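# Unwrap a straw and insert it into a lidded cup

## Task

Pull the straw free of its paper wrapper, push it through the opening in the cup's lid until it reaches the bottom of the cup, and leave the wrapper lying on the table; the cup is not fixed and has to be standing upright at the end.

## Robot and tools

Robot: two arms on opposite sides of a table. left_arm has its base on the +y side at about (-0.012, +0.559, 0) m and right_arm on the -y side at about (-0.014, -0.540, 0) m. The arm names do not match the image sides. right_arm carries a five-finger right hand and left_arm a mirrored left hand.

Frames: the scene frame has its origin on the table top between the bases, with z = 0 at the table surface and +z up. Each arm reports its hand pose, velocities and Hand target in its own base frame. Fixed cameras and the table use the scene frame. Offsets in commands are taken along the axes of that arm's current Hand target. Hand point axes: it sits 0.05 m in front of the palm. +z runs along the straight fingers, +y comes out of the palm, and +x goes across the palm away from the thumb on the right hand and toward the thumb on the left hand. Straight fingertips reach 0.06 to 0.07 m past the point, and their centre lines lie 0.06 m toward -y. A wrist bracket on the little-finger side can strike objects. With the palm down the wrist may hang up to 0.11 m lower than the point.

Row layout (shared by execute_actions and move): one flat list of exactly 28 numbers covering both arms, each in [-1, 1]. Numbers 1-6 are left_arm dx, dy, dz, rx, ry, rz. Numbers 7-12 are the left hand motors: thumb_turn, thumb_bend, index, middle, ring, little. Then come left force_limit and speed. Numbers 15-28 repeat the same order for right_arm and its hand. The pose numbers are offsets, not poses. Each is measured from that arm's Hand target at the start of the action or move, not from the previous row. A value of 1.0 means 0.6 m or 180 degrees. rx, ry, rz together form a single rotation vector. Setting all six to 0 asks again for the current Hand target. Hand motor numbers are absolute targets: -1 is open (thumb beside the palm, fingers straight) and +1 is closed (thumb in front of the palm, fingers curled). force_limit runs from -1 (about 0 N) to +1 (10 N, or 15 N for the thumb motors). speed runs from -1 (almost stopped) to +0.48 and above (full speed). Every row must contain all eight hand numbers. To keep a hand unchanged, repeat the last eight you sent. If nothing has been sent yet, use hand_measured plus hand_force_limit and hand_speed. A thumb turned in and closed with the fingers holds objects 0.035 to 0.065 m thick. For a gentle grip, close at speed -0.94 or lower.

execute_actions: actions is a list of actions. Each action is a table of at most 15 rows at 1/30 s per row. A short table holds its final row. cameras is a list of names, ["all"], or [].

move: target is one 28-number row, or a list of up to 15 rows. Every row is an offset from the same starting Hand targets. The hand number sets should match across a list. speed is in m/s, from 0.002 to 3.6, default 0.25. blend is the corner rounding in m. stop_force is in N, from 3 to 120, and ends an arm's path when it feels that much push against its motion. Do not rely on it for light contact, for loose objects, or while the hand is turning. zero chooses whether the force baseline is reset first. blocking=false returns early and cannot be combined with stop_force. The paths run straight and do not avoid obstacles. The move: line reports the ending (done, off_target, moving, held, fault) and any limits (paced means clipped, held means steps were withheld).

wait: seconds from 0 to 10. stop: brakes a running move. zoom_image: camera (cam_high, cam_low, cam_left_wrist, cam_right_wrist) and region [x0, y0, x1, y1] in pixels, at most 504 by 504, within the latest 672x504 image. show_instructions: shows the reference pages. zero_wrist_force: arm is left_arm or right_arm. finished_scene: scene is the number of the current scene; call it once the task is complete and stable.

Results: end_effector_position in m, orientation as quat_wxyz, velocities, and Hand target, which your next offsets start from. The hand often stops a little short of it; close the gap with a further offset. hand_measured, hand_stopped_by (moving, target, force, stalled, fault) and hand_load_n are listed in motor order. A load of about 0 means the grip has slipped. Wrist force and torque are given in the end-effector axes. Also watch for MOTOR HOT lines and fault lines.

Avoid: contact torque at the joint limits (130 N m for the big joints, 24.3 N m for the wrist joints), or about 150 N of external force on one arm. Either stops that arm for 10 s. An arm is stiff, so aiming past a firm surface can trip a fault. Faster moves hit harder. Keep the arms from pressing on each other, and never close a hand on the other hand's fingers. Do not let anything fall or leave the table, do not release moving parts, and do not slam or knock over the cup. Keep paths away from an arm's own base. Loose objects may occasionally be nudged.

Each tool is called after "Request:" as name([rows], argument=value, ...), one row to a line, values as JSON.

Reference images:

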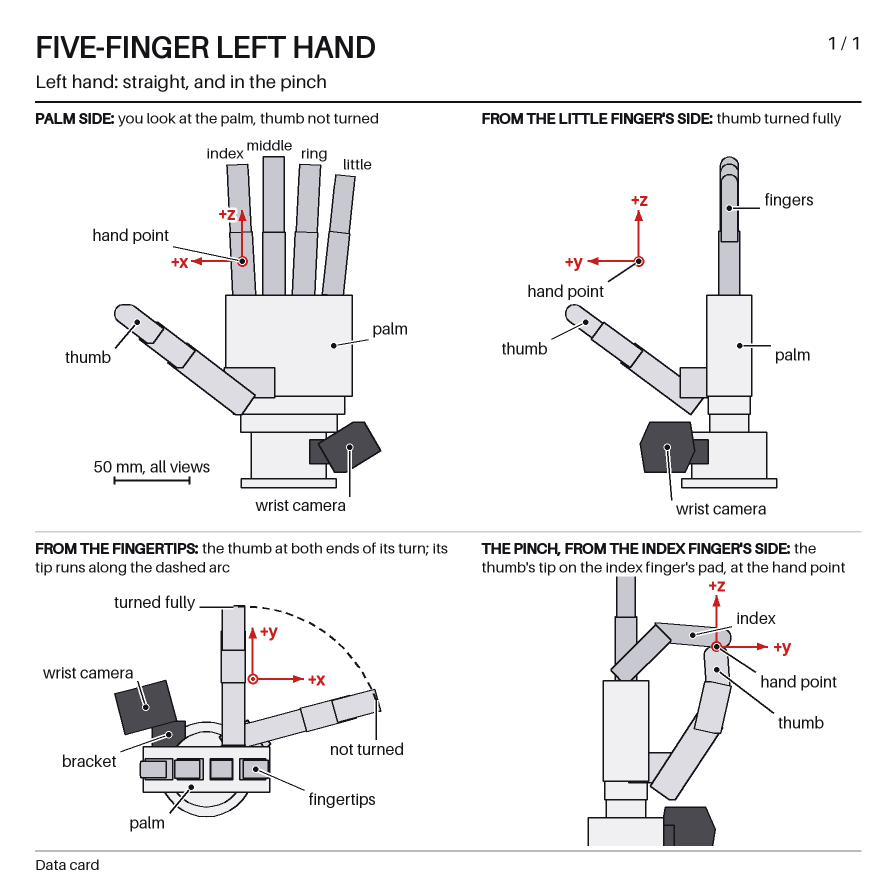

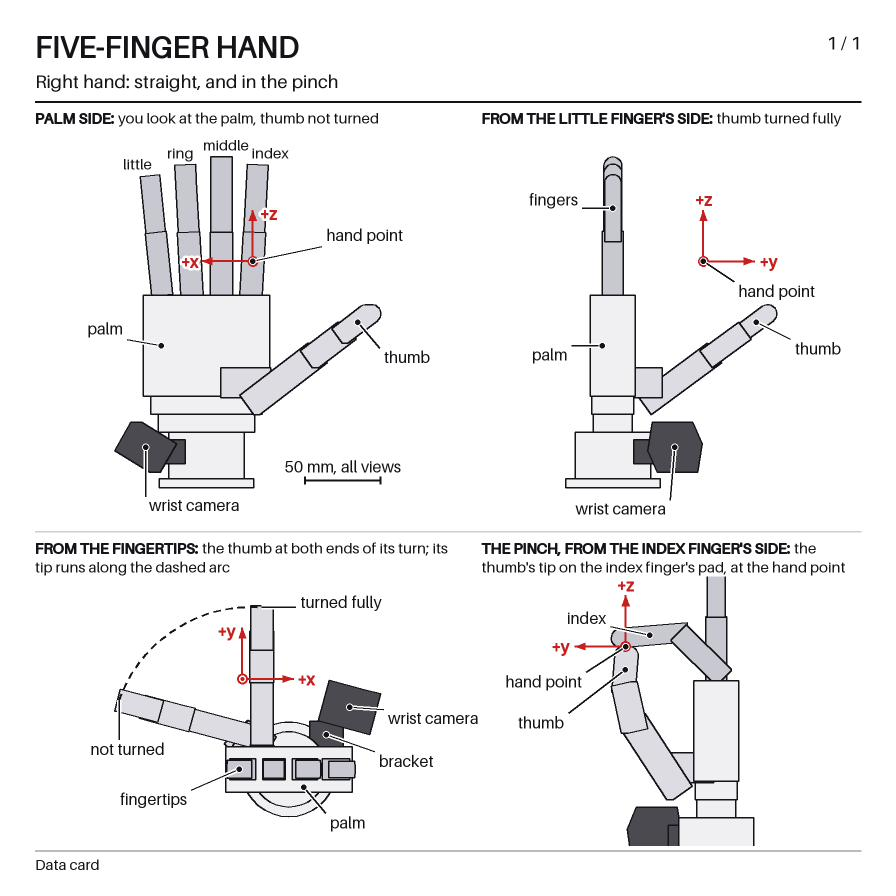

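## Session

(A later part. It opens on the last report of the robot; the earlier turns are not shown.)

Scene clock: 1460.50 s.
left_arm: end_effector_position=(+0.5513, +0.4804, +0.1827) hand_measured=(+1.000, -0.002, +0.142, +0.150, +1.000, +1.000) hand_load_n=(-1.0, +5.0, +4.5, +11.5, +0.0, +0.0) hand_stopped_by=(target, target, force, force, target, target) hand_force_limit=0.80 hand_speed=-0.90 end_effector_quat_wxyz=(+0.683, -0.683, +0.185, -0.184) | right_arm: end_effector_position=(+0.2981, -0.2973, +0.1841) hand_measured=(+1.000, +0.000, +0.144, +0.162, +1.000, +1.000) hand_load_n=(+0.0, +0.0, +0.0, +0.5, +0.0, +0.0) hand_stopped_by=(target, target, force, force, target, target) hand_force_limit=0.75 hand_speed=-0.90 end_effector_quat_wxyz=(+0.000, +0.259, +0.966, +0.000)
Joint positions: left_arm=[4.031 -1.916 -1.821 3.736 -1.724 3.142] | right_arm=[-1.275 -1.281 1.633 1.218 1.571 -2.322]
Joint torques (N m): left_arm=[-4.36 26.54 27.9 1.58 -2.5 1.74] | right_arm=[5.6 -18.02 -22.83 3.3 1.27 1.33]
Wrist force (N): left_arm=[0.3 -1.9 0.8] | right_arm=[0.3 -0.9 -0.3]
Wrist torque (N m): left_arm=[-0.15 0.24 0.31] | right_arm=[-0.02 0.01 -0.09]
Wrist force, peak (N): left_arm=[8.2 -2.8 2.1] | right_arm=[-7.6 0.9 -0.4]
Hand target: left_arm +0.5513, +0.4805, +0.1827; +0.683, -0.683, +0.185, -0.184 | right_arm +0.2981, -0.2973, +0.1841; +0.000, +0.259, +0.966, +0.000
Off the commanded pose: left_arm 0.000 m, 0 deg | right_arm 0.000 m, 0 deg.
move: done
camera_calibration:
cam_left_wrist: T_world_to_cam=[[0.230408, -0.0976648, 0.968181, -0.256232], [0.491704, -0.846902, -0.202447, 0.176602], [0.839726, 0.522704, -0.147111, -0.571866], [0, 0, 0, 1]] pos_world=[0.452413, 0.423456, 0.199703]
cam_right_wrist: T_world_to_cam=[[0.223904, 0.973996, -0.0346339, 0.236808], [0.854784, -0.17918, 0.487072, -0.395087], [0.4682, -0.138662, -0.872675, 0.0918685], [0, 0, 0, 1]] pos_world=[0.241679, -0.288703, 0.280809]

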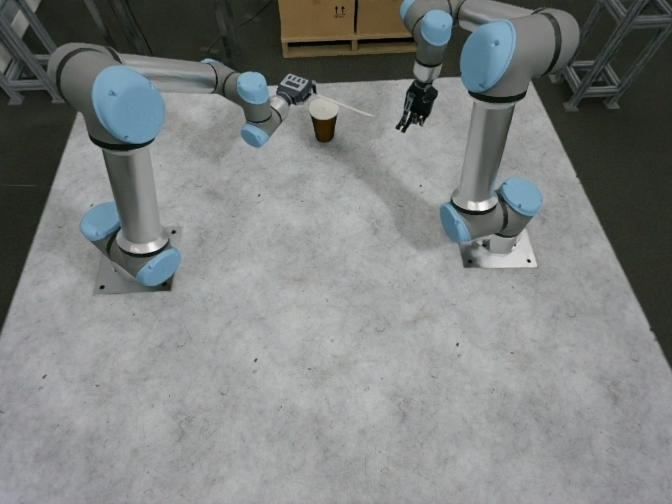

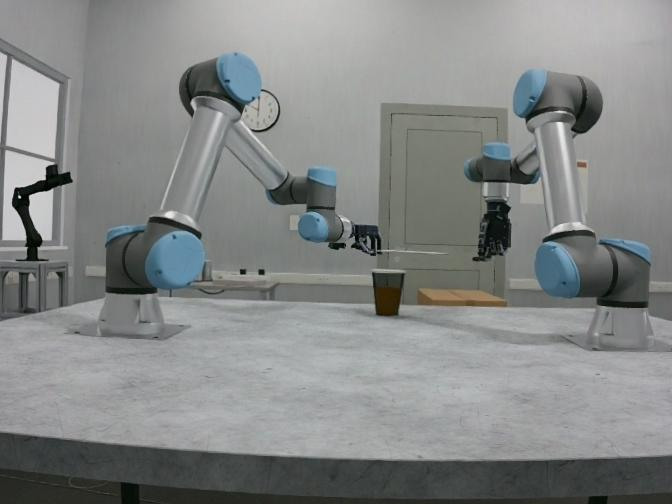

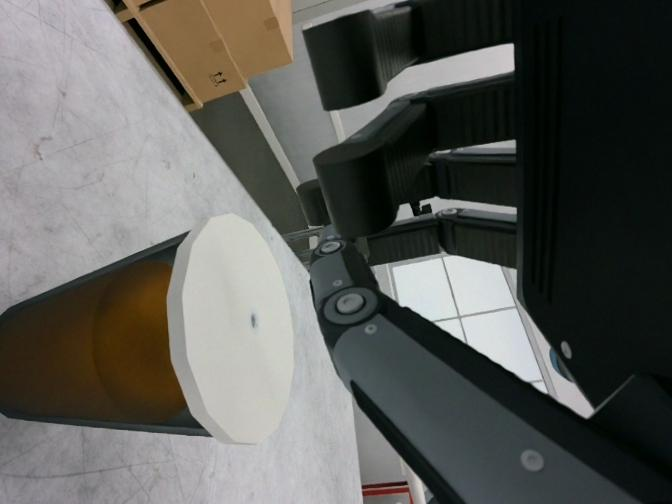

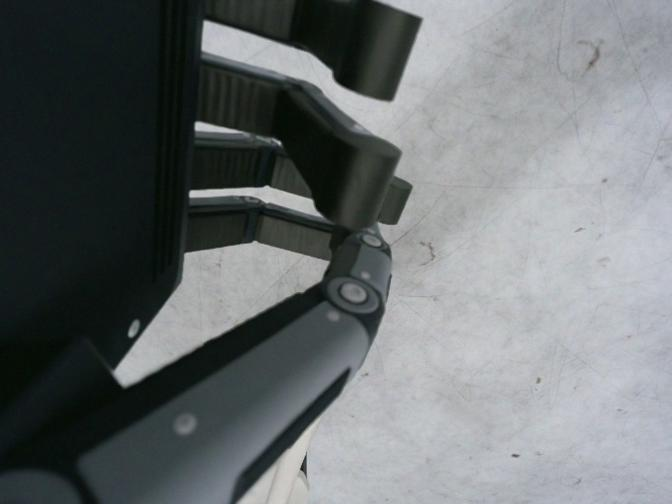

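Request:
move([
  [0,0,0,0,0,0,1,0,0.6,0.6,1,1,0.8,-0.9,0,0,0,0,0,0,1,0,-0.05,-0.05,1,1,0.75,-0.4],
  [0,0,0,0,0,0,1,0,0.6,0.6,1,1,0.8,-0.9,0,0.0073,-0.0217,0,0,0,1,0,-0.05,-0.05,1,1,0.75,-0.4],
  [0,0,0,0,0,0,1,0,0.6,0.6,1,1,0.8,-0.9,-0.18,0.0073,-0.0217,0,0,0,1,0,-0.05,-0.05,1,1,0.75,-0.4],
], speed=0.08, cameras=["cam_high","cam_low","cam_right_wrist"])

Request:
zoom_image(camera="cam_right_wrist", region=[240, 120, 480, 504])

Request:
zoom_image(camera="cam_low", region=[400, 220, 480, 280])

Request:
zoom_image(camera="cam_high", region=[330, 85, 400, 137])

Scene clock: 1507.47 s.
left_arm: end_effector_position=(+0.5513, +0.4805, +0.1827) hand_measured=(+1.000, -0.002, +0.142, +0.150, +1.000, +1.000) hand_load_n=(-1.0, +5.0, +4.5, +11.5, +0.0, +0.5) hand_stopped_by=(target, target, force, force, target, target) hand_force_limit=0.80 hand_speed=-0.90 end_effector_quat_wxyz=(+0.683, -0.683, +0.185, -0.184) | right_arm: end_effector_position=(+0.3938, -0.3474, +0.1970) hand_measured=(+1.000, +0.000, -0.050, -0.050, +1.000, +1.000) hand_load_n=(+0.0, +0.0, +0.0, +0.0, +0.5, +0.0) hand_stopped_by=(target, target, target, target, target, target) hand_force_limit=0.75 hand_speed=-0.40 end_effector_quat_wxyz=(+0.000, +0.259, +0.966, +0.000)
Joint positions: left_arm=[4.031 -1.916 -1.821 3.736 -1.724 3.142] | right_arm=[-1.115 -1.053 1.271 1.354 1.571 -2.162]
Joint torques (N m): left_arm=[-3.84 26.7 27.79 1 -2.66 1.55] | right_arm=[-6.3 -45.43 -17.94 -0.25 1.63 -1.52]
Wrist force (N): left_arm=[0.3 -1.8 1.1] | right_arm=[0.1 -0.3 -0.8]
Wrist torque (N m): left_arm=[-0.16 0.25 0.30] | right_arm=[0.09 0.07 -0.15]
Wrist force, peak (N): left_arm=[0.3 -2.1 1.2] | right_arm=[0.9 -0.6 -0.5]
Hand target: left_arm +0.5513, +0.4805, +0.1827; +0.683, -0.683, +0.185, -0.184 | right_arm +0.3938, -0.3475, +0.1971; +0.000, +0.259, +0.966, +0.000
Off the commanded pose: left_arm 0.000 m, 0 deg | right_arm 0.000 m, 0 deg.
move: done
camera_calibration:
cam_right_wrist: T_world_to_cam=[[0.223879, 0.974008, -0.0344475, 0.264678], [0.854848, -0.179269, 0.486926, -0.492176], [0.468095, -0.13846, -0.872763, 0.0514877], [0, 0, 0, 1]] pos_world=[0.337379, -0.338902, 0.293708]
Images, in order (width x height): cam_high 672x504, cam_low 672x504, cam_right_wrist 672x504.

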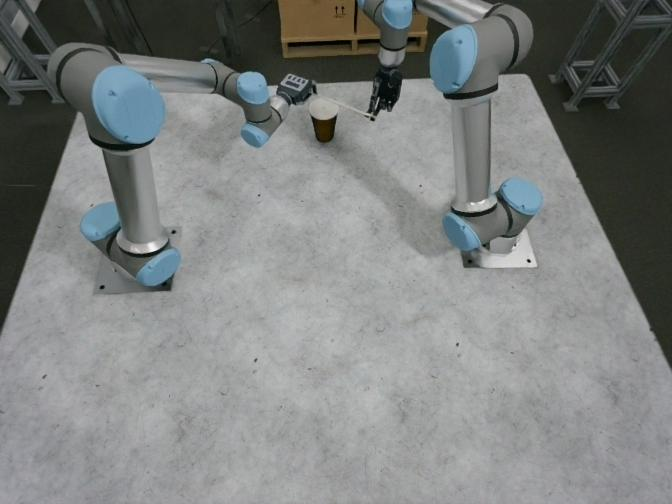

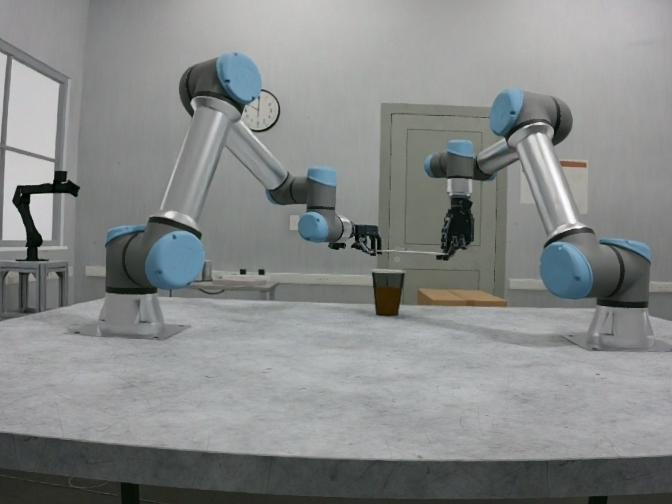

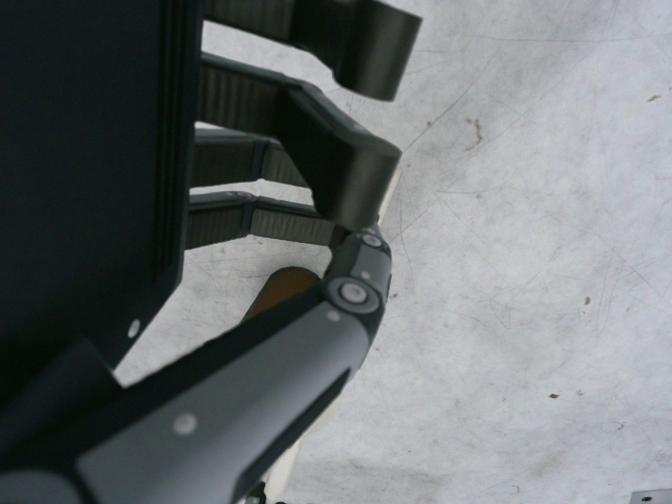

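Scaled by 1.312.

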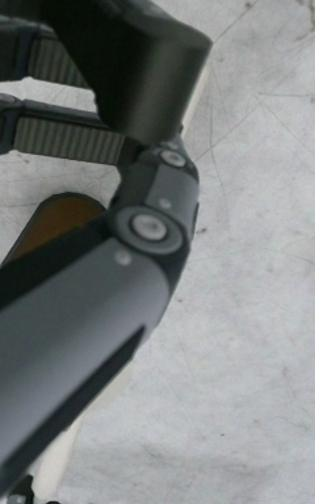

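Scaled by 6.300.

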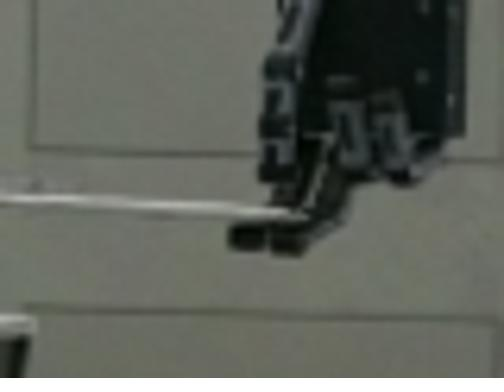

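Scaled by 7.200.

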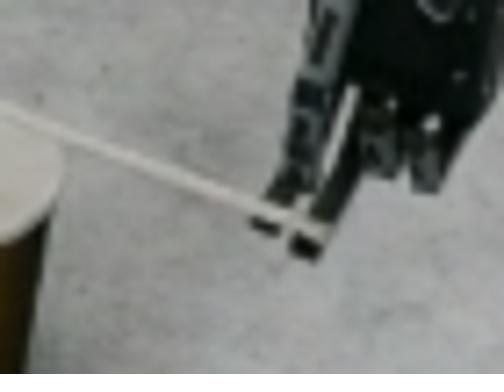

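Request:
move([
  [0,0,0,0,0,0,1,0,0.6,0.6,1,1,0.8,-0.9,-0.0483,0.0075,0.0083,0,0,-0.0107,1,0,-0.05,-0.05,1,1,0.75,-0.4],
  [0,0,0,0,0,0,1,0,0.6,0.6,1,1,0.8,-0.9,-0.0483,0.0075,0.0083,0,0,-0.0107,1,0,0.62,0.62,1,1,1.0,-0.9],
], speed=0.06, cameras=["cam_high","cam_low","cam_right_wrist"])

Request:
zoom_image(camera="cam_right_wrist", region=[240, 120, 480, 504])

Request:
zoom_image(camera="cam_low", region=[380, 220, 460, 280])

Request:
zoom_image(camera="cam_high", region=[320, 80, 390, 132])

Scene clock: 1527.10 s.
left_arm: end_effector_position=(+0.5513, +0.4805, +0.1827) hand_measured=(+1.000, -0.002, +0.142, +0.150, +1.000, +1.000) hand_load_n=(+0.0, +4.0, +4.5, +12.0, +0.0, +0.0) hand_stopped_by=(target, target, force, force, target, target) hand_force_limit=0.80 hand_speed=-0.90 end_effector_quat_wxyz=(+0.683, -0.683, +0.185, -0.184) | right_arm: end_effector_position=(+0.4211, -0.3581, +0.1921) hand_measured=(+1.000, +0.000, +0.150, +0.160, +1.000, +1.000) hand_load_n=(+0.0, +2.0, +12.5, +13.5, +0.0, +0.0) hand_stopped_by=(target, target, force, force, target, target) hand_force_limit=1.00 hand_speed=-0.90 end_effector_quat_wxyz=(+0.000, +0.243, +0.970, +0.000)
Joint positions: left_arm=[4.031 -1.916 -1.821 3.736 -1.724 3.142] | right_arm=[-1.076 -0.979 1.166 1.384 1.571 -2.157]
Joint torques (N m): left_arm=[-3.07 26.88 24.81 1.12 -2.52 1.15] | right_arm=[-6.36 -52.12 -23.21 0.24 1.6 -0.41]
Wrist force (N): left_arm=[1.5 -3.4 1.1] | right_arm=[-1.2 -0.2 0.6]
Wrist torque (N m): left_arm=[-0.22 0.31 0.23] | right_arm=[0.08 0.17 -0.20]
Wrist force, peak (N): left_arm=[1.4 -3.7 1.2] | right_arm=[-1.4 -0.2 0.8]
Hand target: left_arm +0.5513, +0.4805, +0.1827; +0.683, -0.683, +0.185, -0.184 | right_arm +0.4211, -0.3581, +0.1921; +0.000, +0.243, +0.970, +0.000
Off the commanded pose: left_arm 0.000 m, 0 deg | right_arm 0.000 m, 0 deg.
move: done
camera_calibration:
cam_right_wrist: T_world_to_cam=[[0.191024, 0.980976, -0.034579, 0.28514], [0.860326, -0.150361, 0.487063, -0.507053], [0.472598, -0.12279, -0.872682, 0.0366474], [0, 0, 0, 1]] pos_world=[0.364443, -0.351457, 0.288809]
Images, in order (width x height): cam_high 672x504, cam_low 672x504, cam_right_wrist 672x504.

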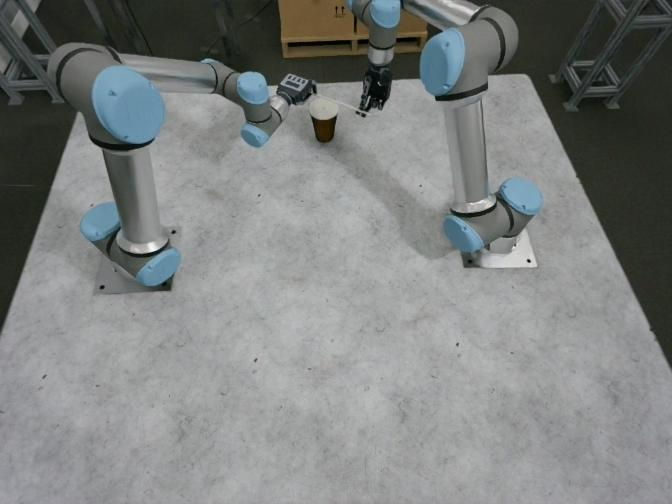

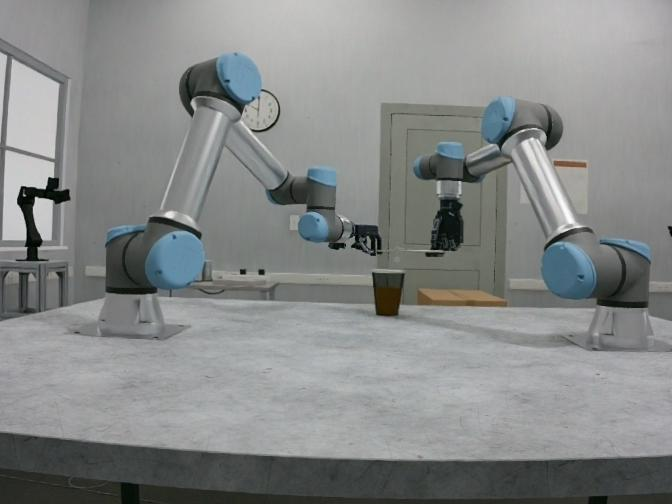

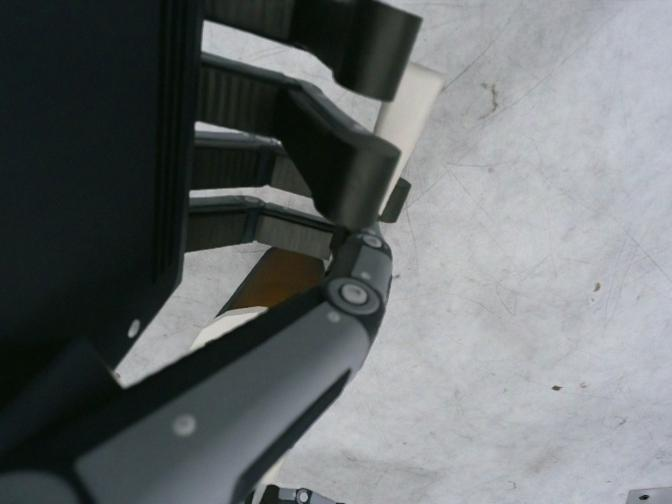

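Scaled by 1.312.

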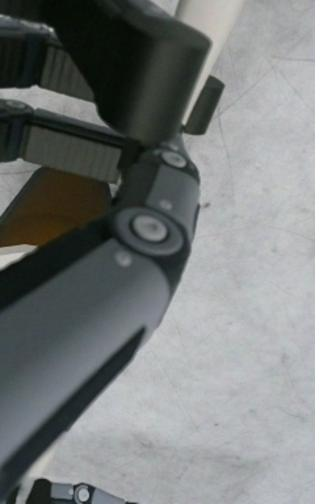

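Scaled by 6.300.

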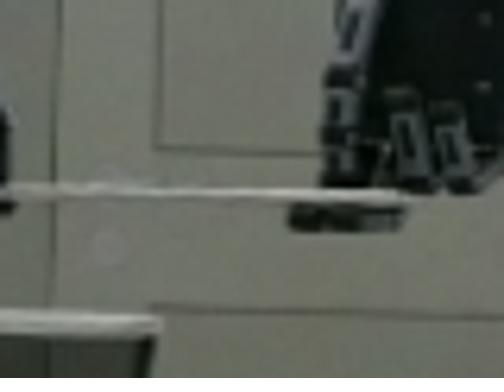

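Scaled by 7.200.

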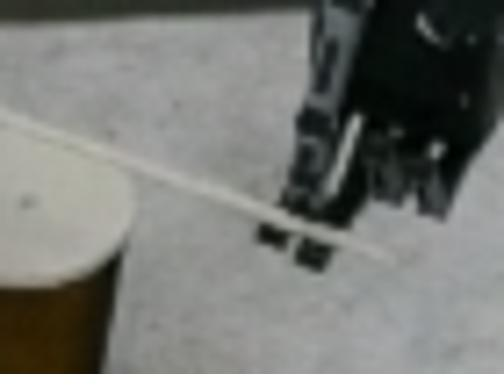

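Request:
move([
  [0,0,0,0,0,0,1,0,0.62,0.6,1,1,1.0,-0.9,0,0,0,0,0,0,1,0,0.62,0.62,1,1,1.0,-0.9],
])

Request:
move(target=[-0.1,0,0.003,0,0,0,1,0,0.62,0.6,1,1,1.0,-0.9,0.1,-0.0016,0,0,0,0,1,0,0.62,0.62,1,1,1.0,-0.9], speed=0.008, stop_force=14, cameras=["cam_high","cam_low","cam_left_wrist","cam_right_wrist"])

Request:
zoom_image(camera="cam_low", region=[345, 225, 485, 285])

Request:
zoom_image(camera="cam_high", region=[295, 75, 415, 145])

Scene clock: 1539.97 s.
left_arm: end_effector_position=(+0.5513, +0.4805, +0.1827) hand_measured=(+1.000, -0.002, +0.156, +0.150, +1.000, +1.000) hand_load_n=(-0.5, +5.0, +11.0, +10.5, +0.0, +0.0) hand_stopped_by=(target, target, force, force, target, target) hand_force_limit=1.00 hand_speed=-0.90 end_effector_quat_wxyz=(+0.683, -0.683, +0.185, -0.184) | right_arm: end_effector_position=(+0.4211, -0.3581, +0.1921) hand_measured=(+1.000, +0.000, +0.150, +0.160, +1.000, +1.000) hand_load_n=(+0.0, +2.0, +12.5, +13.5, +0.0, +0.0) hand_stopped_by=(target, target, force, force, target, target) hand_force_limit=1.00 hand_speed=-0.90 end_effector_quat_wxyz=(+0.000, +0.243, +0.970, +0.000)
Joint positions: left_arm=[4.031 -1.916 -1.821 3.736 -1.724 3.142] | right_arm=[-1.076 -0.979 1.166 1.384 1.571 -2.157]
Joint torques (N m): left_arm=[-5.14 26.19 15.33 0.94 -2.47 0.88] | right_arm=[-5.71 -52.33 -24.28 2.86 1.26 -0.2]
Wrist force (N): left_arm=[1.9 -3.9 1.6] | right_arm=[-1.5 0.4 0.7]
Wrist torque (N m): left_arm=[-0.25 0.18 0.23] | right_arm=[0.07 0.17 -0.21]
Wrist force, peak (N): left_arm=[1.6 -4.1 1.7] | right_arm=[-1.7 0.4 1.2]
Hand target: left_arm +0.5513, +0.4805, +0.1827; +0.683, -0.683, +0.185, -0.184 | right_arm +0.4211, -0.3581, +0.1921; +0.000, +0.243, +0.970, +0.000
Off the commanded pose: left_arm 0.000 m, 0 deg | right_arm 0.000 m, 0 deg.
move: done

Scene clock: 1541.17 s.
left_arm: end_effector_position=(+0.5503, +0.4811, +0.1827) hand_measured=(+1.000, -0.002, +0.156, +0.150, +1.000, +1.000) hand_load_n=(+3.0, +5.0, +11.0, +10.5, +0.0, +0.0) hand_stopped_by=(target, target, force, force, target, target) hand_force_limit=1.00 hand_speed=-0.90 end_effector_quat_wxyz=(+0.683, -0.683, +0.185, -0.184) | right_arm: end_effector_position=(+0.4197, -0.3574, +0.1921) hand_measured=(+1.000, +0.000, +0.150, +0.160, +1.000, +1.000) hand_load_n=(+5.0, +1.5, +10.5, +11.0, +0.0, +0.0) hand_stopped_by=(target, target, force, force, target, target) hand_force_limit=1.00 hand_speed=-0.90 end_effector_quat_wxyz=(+0.000, +0.243, +0.970, +0.000)
Joint positions: left_arm=[4.033 -1.915 -1.822 3.736 -1.721 3.142] | right_arm=[-1.078 -0.983 1.172 1.382 1.571 -2.158]
Joint torques (N m): left_arm=[0.53 23.7 26.24 -0.54 -5.07 1.11] | right_arm=[5.36 -30.94 -21.61 6.36 1.61 1.47]
Wrist force (N): left_arm=[9.8 -2.8 1.4] | right_arm=[-9.4 -0.1 0.6]
Wrist torque (N m): left_arm=[-0.19 0.25 0.28] | right_arm=[0.07 0.10 -0.10]
Wrist force, peak (N): left_arm=[17.2 -2.9 1.3] | right_arm=[-16.6 -0.5 0.7]
Hand target: left_arm +0.5503, +0.4811, +0.1827; +0.683, -0.683, +0.185, -0.184 (not the last commanded pose) | right_arm +0.4197, -0.3574, +0.1921; +0.000, +0.243, +0.970, +0.000 (not the last commanded pose)
Off the commanded pose: left_arm 0.059 m, 0 deg | right_arm 0.058 m, 0 deg.
move: contact (left_arm, right_arm)
camera_calibration:
cam_left_wrist: T_world_to_cam=[[0.23039, -0.0977342, 0.968178, -0.255904], [0.491437, -0.847056, -0.202451, 0.177789], [0.839887, 0.522441, -0.147123, -0.571299], [0, 0, 0, 1]] pos_world=[0.451412, 0.424056, 0.199703]
cam_right_wrist: T_world_to_cam=[[0.19111, 0.980954, -0.0347316, 0.284727], [0.860271, -0.15035, 0.487165, -0.505749], [0.472664, -0.122981, -0.872619, 0.0372868], [0, 0, 0, 1]] pos_world=[0.363043, -0.350757, 0.28881]

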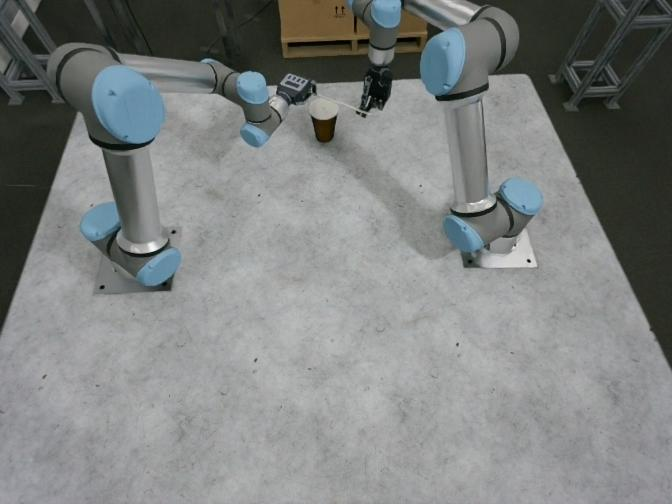

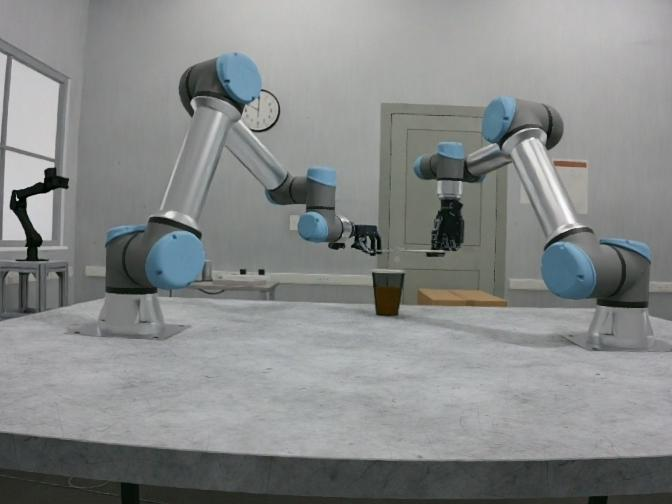

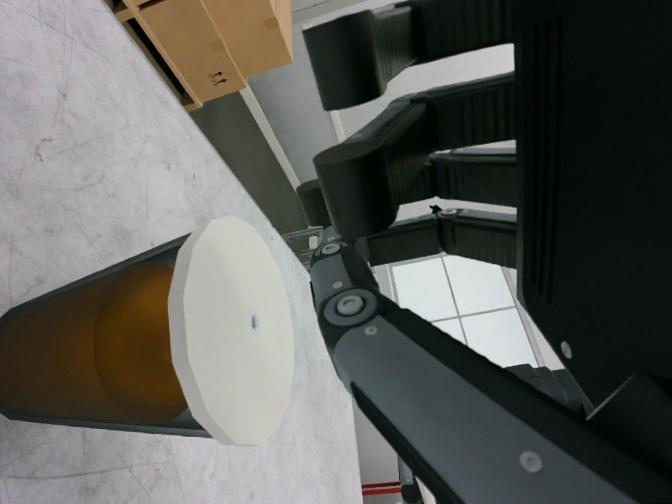

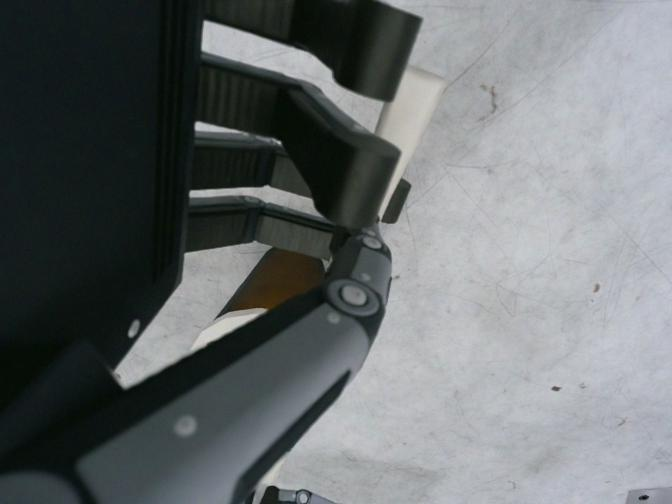

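Scaled by 3.600.

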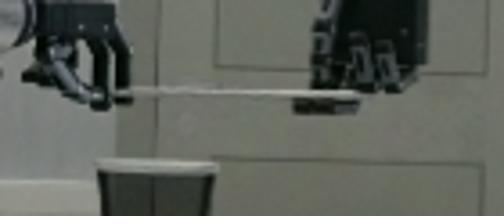

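Scaled by 4.200.

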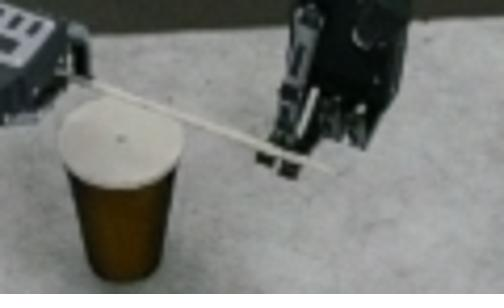

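Request:
move([
  [0,0,0,0,0,0,1,-0.3,-0.05,-0.05,1,1,1.0,-0.4,0,0,0,0,0,0,1,0,0.62,0.62,1,1,1.0,-0.9],
  [0,0,0,0,0,0,0.55,-0.3,-0.05,-1,1,1,1.0,-0.3,0,0,0,0,0,0,1,0,0.62,0.62,1,1,1.0,-0.9],
  [-0.0108,0.0033,0,0,0,0,0.55,-0.3,-0.05,-1,1,1,1.0,-0.3,0,0,0,0,0,0,1,0,0.62,0.62,1,1,1.0,-0.9],
  [-0.0108,0.0033,0,0,0,0,0.55,0,-0.05,-1,1,1,1.0,-0.6,0,0,0,0,0,0,1,0,0.62,0.62,1,1,1.0,-0.9],
], speed=0.06, cameras=["cam_high","cam_low","cam_left_wrist"])

Request:
zoom_image(camera="cam_left_wrist", region=[300, 180, 420, 330])

Request:
zoom_image(camera="cam_low", region=[360, 235, 400, 265])

Request:
zoom_image(camera="cam_high", region=[295, 80, 335, 110])

Scene clock: 1592.47 s.
left_arm: end_effector_position=(+0.5447, +0.4843, +0.1807) hand_measured=(+0.550, +0.000, -0.050, -1.000, +1.000, +1.000) hand_load_n=(+0.0, +0.0, +0.0, +0.0, +0.0, +0.0) hand_stopped_by=(target, target, target, target, target, target) hand_force_limit=1.00 hand_speed=-0.60 end_effector_quat_wxyz=(+0.683, -0.683, +0.185, -0.184) | right_arm: end_effector_position=(+0.4197, -0.3574, +0.1921) hand_measured=(+1.000, +0.000, +0.150, +0.160, +1.000, +1.000) hand_load_n=(+1.5, +0.0, +7.0, +13.0, +0.0, +0.0) hand_stopped_by=(target, target, force, force, target, target) hand_force_limit=1.00 hand_speed=-0.90 end_effector_quat_wxyz=(+0.000, +0.243, +0.970, +0.000)
Joint positions: left_arm=[4.047 -1.912 -1.832 3.744 -1.708 3.142] | right_arm=[-1.078 -0.983 1.172 1.382 1.571 -2.158]
Joint torques (N m): left_arm=[-6.53 26.68 27.18 0.38 -2.72 1.86] | right_arm=[6.04 -31.5 -22.08 -0.15 -1.46 1.24]
Wrist force (N): left_arm=[0.0 -1.5 1.2] | right_arm=[0.0 -0.2 -0.5]
Wrist torque (N m): left_arm=[-0.12 0.30 0.26] | right_arm=[0.10 0.07 -0.10]
Wrist force, peak (N): left_arm=[10.0 -3.3 1.5] | right_arm=[-9.7 0.0 0.8]
Hand target: left_arm +0.5447, +0.4843, +0.1807; +0.683, -0.683, +0.185, -0.184 | right_arm +0.4197, -0.3574, +0.1921; +0.000, +0.243, +0.970, +0.000
Off the commanded pose: left_arm 0.000 m, 0 deg | right_arm 0.000 m, 0 deg.
move: done
camera_calibration:
cam_left_wrist: T_world_to_cam=[[0.23039, -0.0977342, 0.968178, -0.252355], [0.491437, -0.847056, -0.202451, 0.182932], [0.839887, 0.522441, -0.147123, -0.568614], [0, 0, 0, 1]] pos_world=[0.445812, 0.427356, 0.197703]
Images, in order (width x height): cam_high 672x504, cam_low 672x504, cam_left_wrist 672x504.

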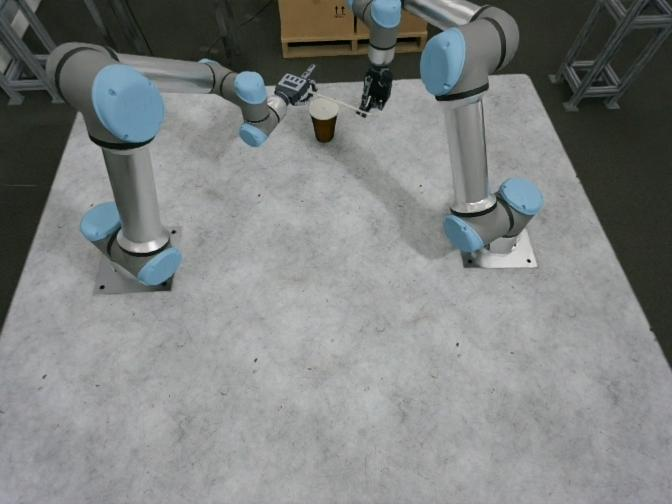

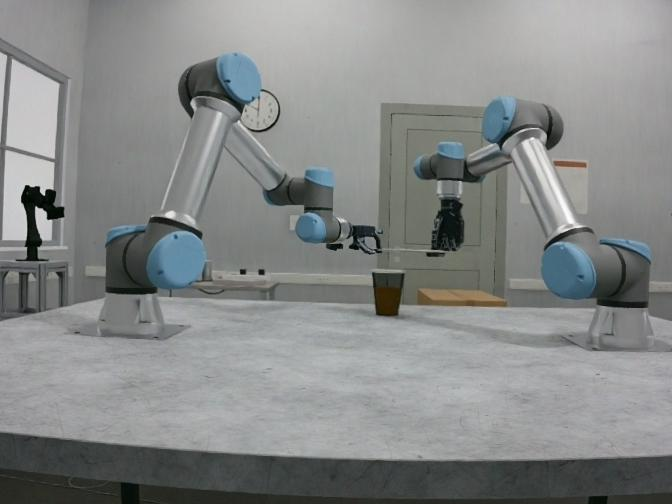

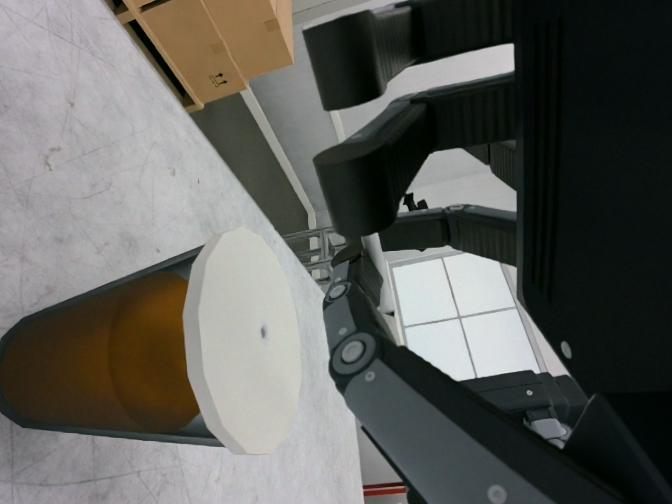

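Scaled by 3.360.

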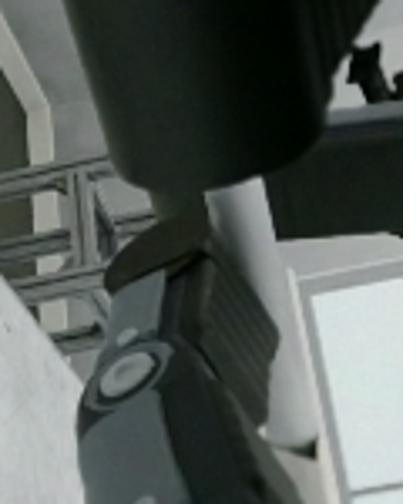

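Scaled by 12.600.

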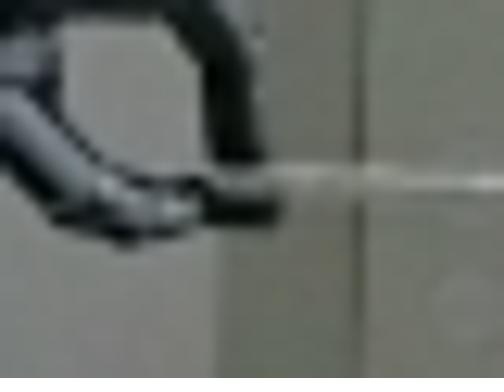

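Scaled by 12.600.

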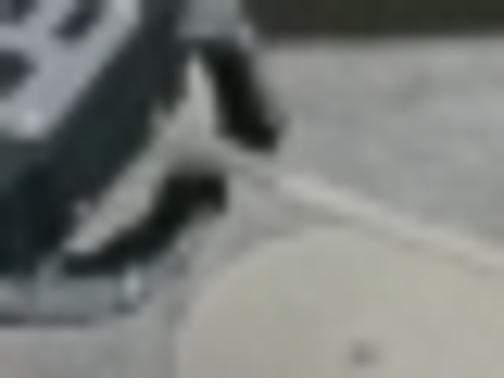

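Request:
move([
  [0,0,0,0,0,0,0.55,-0.3,-0.05,-1,1,1,1.0,-0.4,0,0,0,0,0,0,1,0,0.62,0.62,1,1,1.0,-0.9],
  [0.0092,-0.0025,0,0,0,0,1,-0.3,-0.05,-0.05,1,1,1.0,-0.2,0,0,0,0,0,0,1,0,0.62,0.62,1,1,1.0,-0.9],
  [0.0092,-0.0025,0,0,0,0,1,0,-0.05,-0.05,1,1,1.0,-0.6,0,0,0,0,0,0,1,0,0.62,0.62,1,1,1.0,-0.9],
  [0.0092,-0.0025,0,0,0,0,1,0,0.6,0.6,1,1,1.0,-0.9,0,0,0,0,0,0,1,0,0.62,0.62,1,1,1.0,-0.9],
], speed=0.06, cameras=["cam_high","cam_low","cam_left_wrist"])

Request:
zoom_image(camera="cam_low", region=[360, 235, 400, 265])

Request:
zoom_image(camera="cam_left_wrist", region=[300, 180, 420, 330])

Scene clock: 1613.10 s.
left_arm: end_effector_position=(+0.5495, +0.4815, +0.1822) hand_measured=(+1.000, +0.000, +0.258, +0.244, +1.000, +1.000) hand_load_n=(+0.0, +3.5, +11.5, +10.5, +0.0, +0.0) hand_stopped_by=(target, target, force, force, target, target) hand_force_limit=1.00 hand_speed=-0.90 end_effector_quat_wxyz=(+0.683, -0.683, +0.185, -0.184) | right_arm: end_effector_position=(+0.4197, -0.3574, +0.1921) hand_measured=(+1.000, +0.000, +0.152, +0.160, +1.000, +1.000) hand_load_n=(+0.5, +0.5, +3.5, +14.0, +0.5, +0.0) hand_stopped_by=(target, target, force, force, target, target) hand_force_limit=1.00 hand_speed=-0.90 end_effector_quat_wxyz=(+0.000, +0.243, +0.970, +0.000)
Joint positions: left_arm=[4.035 -1.914 -1.824 3.738 -1.719 3.142] | right_arm=[-1.078 -0.983 1.172 1.382 1.57 -2.158]
Joint torques (N m): left_arm=[9.17 33.53 10.51 2.3 2.35 0.3] | right_arm=[5.7 -35.05 -21.78 0.76 -0.73 1.22]
Wrist force (N): left_arm=[-0.1 -1.0 1.5] | right_arm=[-0.2 0.3 -1.2]
Wrist torque (N m): left_arm=[-0.10 0.33 0.23] | right_arm=[0.12 -0.01 -0.13]
Wrist force, peak (N): left_arm=[0.4 -2.1 2.0] | right_arm=[-0.4 0.4 -1.2]
Hand target: left_arm +0.5495, +0.4815, +0.1822; +0.683, -0.683, +0.185, -0.184 | right_arm +0.4197, -0.3574, +0.1921; +0.000, +0.243, +0.970, +0.000
Off the commanded pose: left_arm 0.000 m, 0 deg | right_arm 0.000 m, 0 deg.
move: done
camera_calibration:
cam_left_wrist: T_world_to_cam=[[0.23039, -0.0977342, 0.968178, -0.255187], [0.491437, -0.847056, -0.202451, 0.178505], [0.839887, 0.522441, -0.147123, -0.570962], [0, 0, 0, 1]] pos_world=[0.450612, 0.424556, 0.199203]
Images, in order (width x height): cam_high 672x504, cam_low 672x504, cam_left_wrist 672x504.

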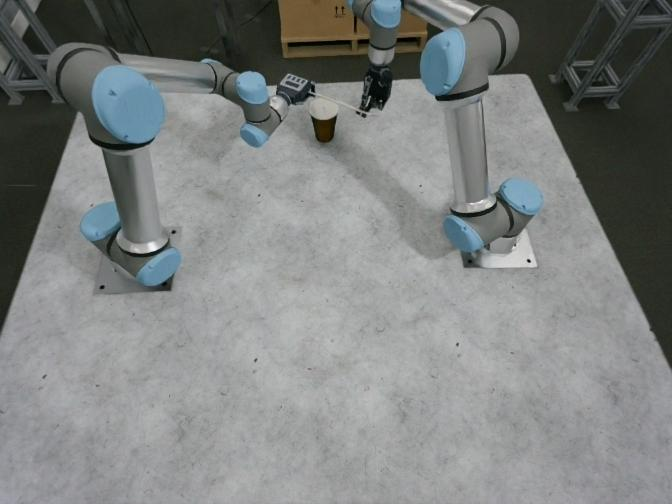

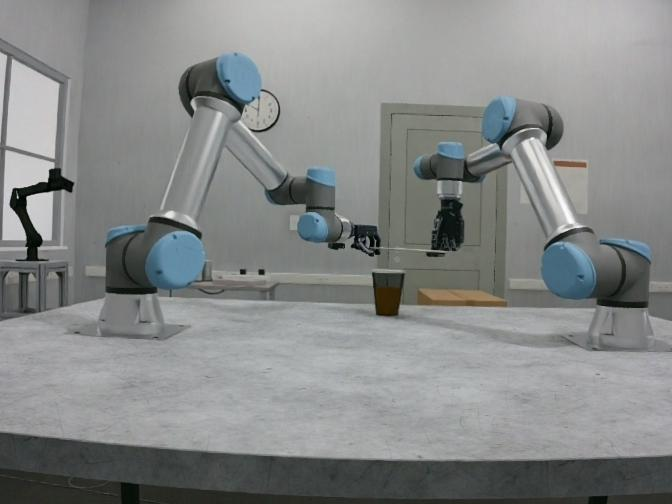

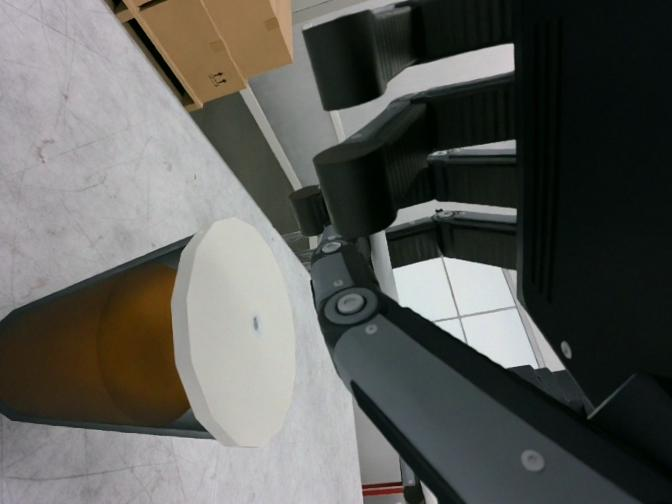

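Scaled by 12.600.

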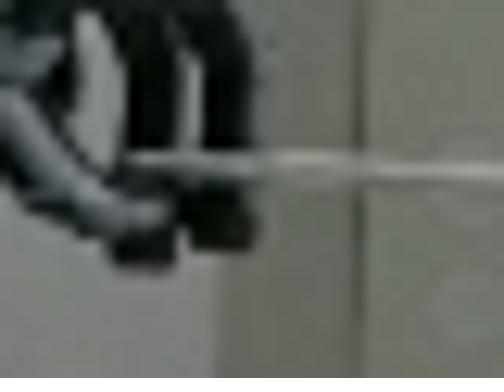

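Scaled by 3.360.

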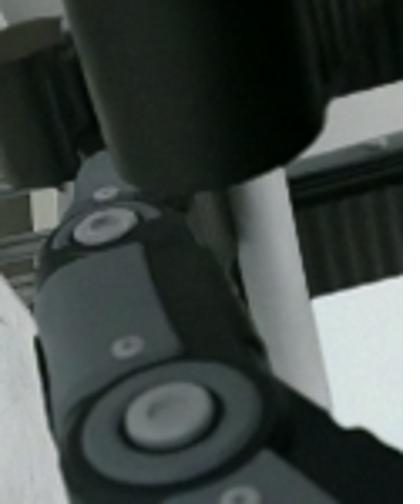

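Request:
move([
  [0,0,0,0,0,0,1,0,-0.05,-0.05,1,1,1.0,-0.4,0,0,0,0,0,0,1,0,0.62,0.62,1,1,1.0,-0.9],
  [0,-0.0045,0,0,0,0,1,0,-0.05,-0.05,1,1,1.0,-0.4,0,0,0,0,0,0,1,0,0.62,0.62,1,1,1.0,-0.9],
], speed=0.06, cameras=["cam_low","cam_left_wrist"])

Request:
zoom_image(camera="cam_low", region=[360, 235, 400, 265])

Request:
zoom_image(camera="cam_left_wrist", region=[300, 180, 420, 330])

Scene clock: 1627.07 s.
left_arm: end_effector_position=(+0.5495, +0.4815, +0.1849) hand_measured=(+1.000, +0.000, -0.050, -0.050, +1.000, +1.000) hand_load_n=(+0.5, +1.5, +0.0, +0.0, +0.0, +0.0) hand_stopped_by=(target, target, target, target, target, target) hand_force_limit=1.00 hand_speed=-0.40 end_effector_quat_wxyz=(+0.683, -0.683, +0.185, -0.184) | right_arm: end_effector_position=(+0.4197, -0.3574, +0.1921) hand_measured=(+1.000, +0.000, +0.152, +0.160, +1.000, +1.000) hand_load_n=(+0.0, +0.0, +2.0, +15.5, +0.0, +0.0) hand_stopped_by=(target, target, force, force, target, target) hand_force_limit=1.00 hand_speed=-0.90 end_effector_quat_wxyz=(+0.000, +0.243, +0.970, +0.000)
Joint positions: left_arm=[4.035 -1.911 -1.821 3.731 -1.719 3.142] | right_arm=[-1.078 -0.983 1.172 1.382 1.571 -2.158]
Joint torques (N m): left_arm=[6.32 33.79 25.18 1.49 1.75 -1.33] | right_arm=[6 -36.09 -21.41 1.3 1.59 1.39]
Wrist force (N): left_arm=[-0.1 -0.4 1.2] | right_arm=[-0.2 -0.2 -1.5]
Wrist torque (N m): left_arm=[-0.11 0.35 0.23] | right_arm=[0.11 -0.09 -0.09]
Wrist force, peak (N): left_arm=[0.1 -1.4 1.6] | right_arm=[-0.3 -0.2 -1.9]
Hand target: left_arm +0.5495, +0.4815, +0.1849; +0.683, -0.683, +0.185, -0.184 | right_arm +0.4197, -0.3574, +0.1921; +0.000, +0.243, +0.970, +0.000
Off the commanded pose: left_arm 0.000 m, 0 deg | right_arm 0.000 m, 0 deg.
move: done
camera_calibration:
cam_left_wrist: T_world_to_cam=[[0.23039, -0.0977342, 0.968178, -0.257801], [0.491437, -0.847056, -0.202451, 0.179051], [0.839887, 0.522441, -0.147123, -0.570564], [0, 0, 0, 1]] pos_world=[0.450612, 0.424556, 0.201903]
Images, in order (width x height): cam_low 672x504, cam_left_wrist 672x504.

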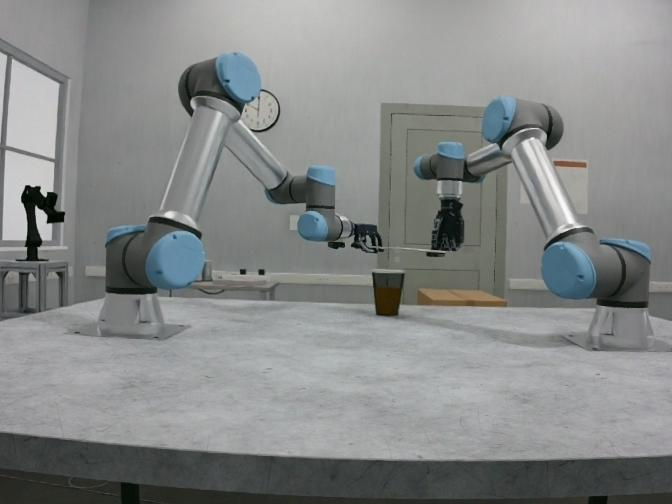

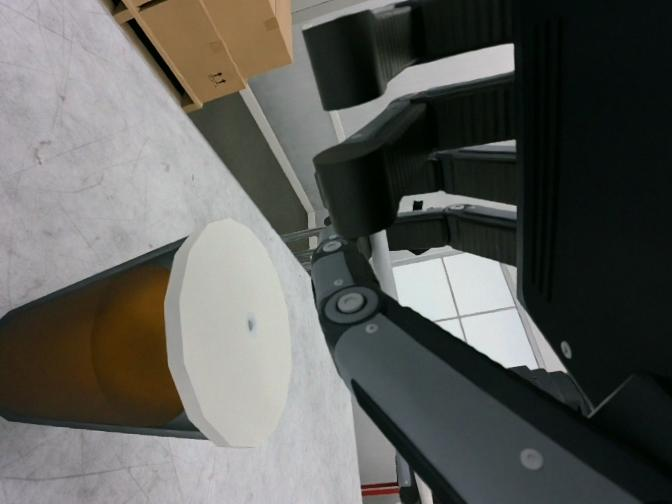

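Scaled by 12.600.

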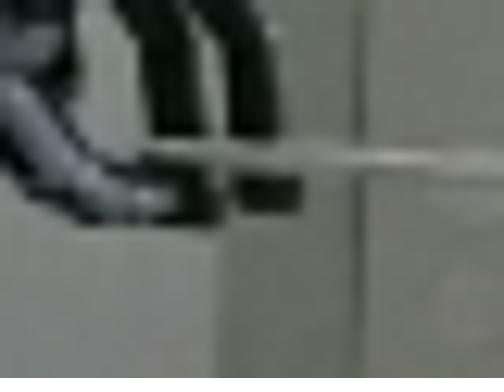

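Scaled by 3.360.

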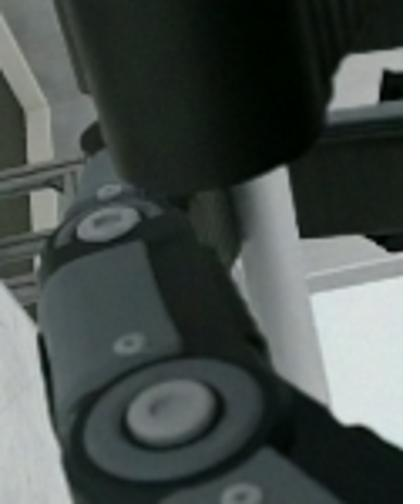

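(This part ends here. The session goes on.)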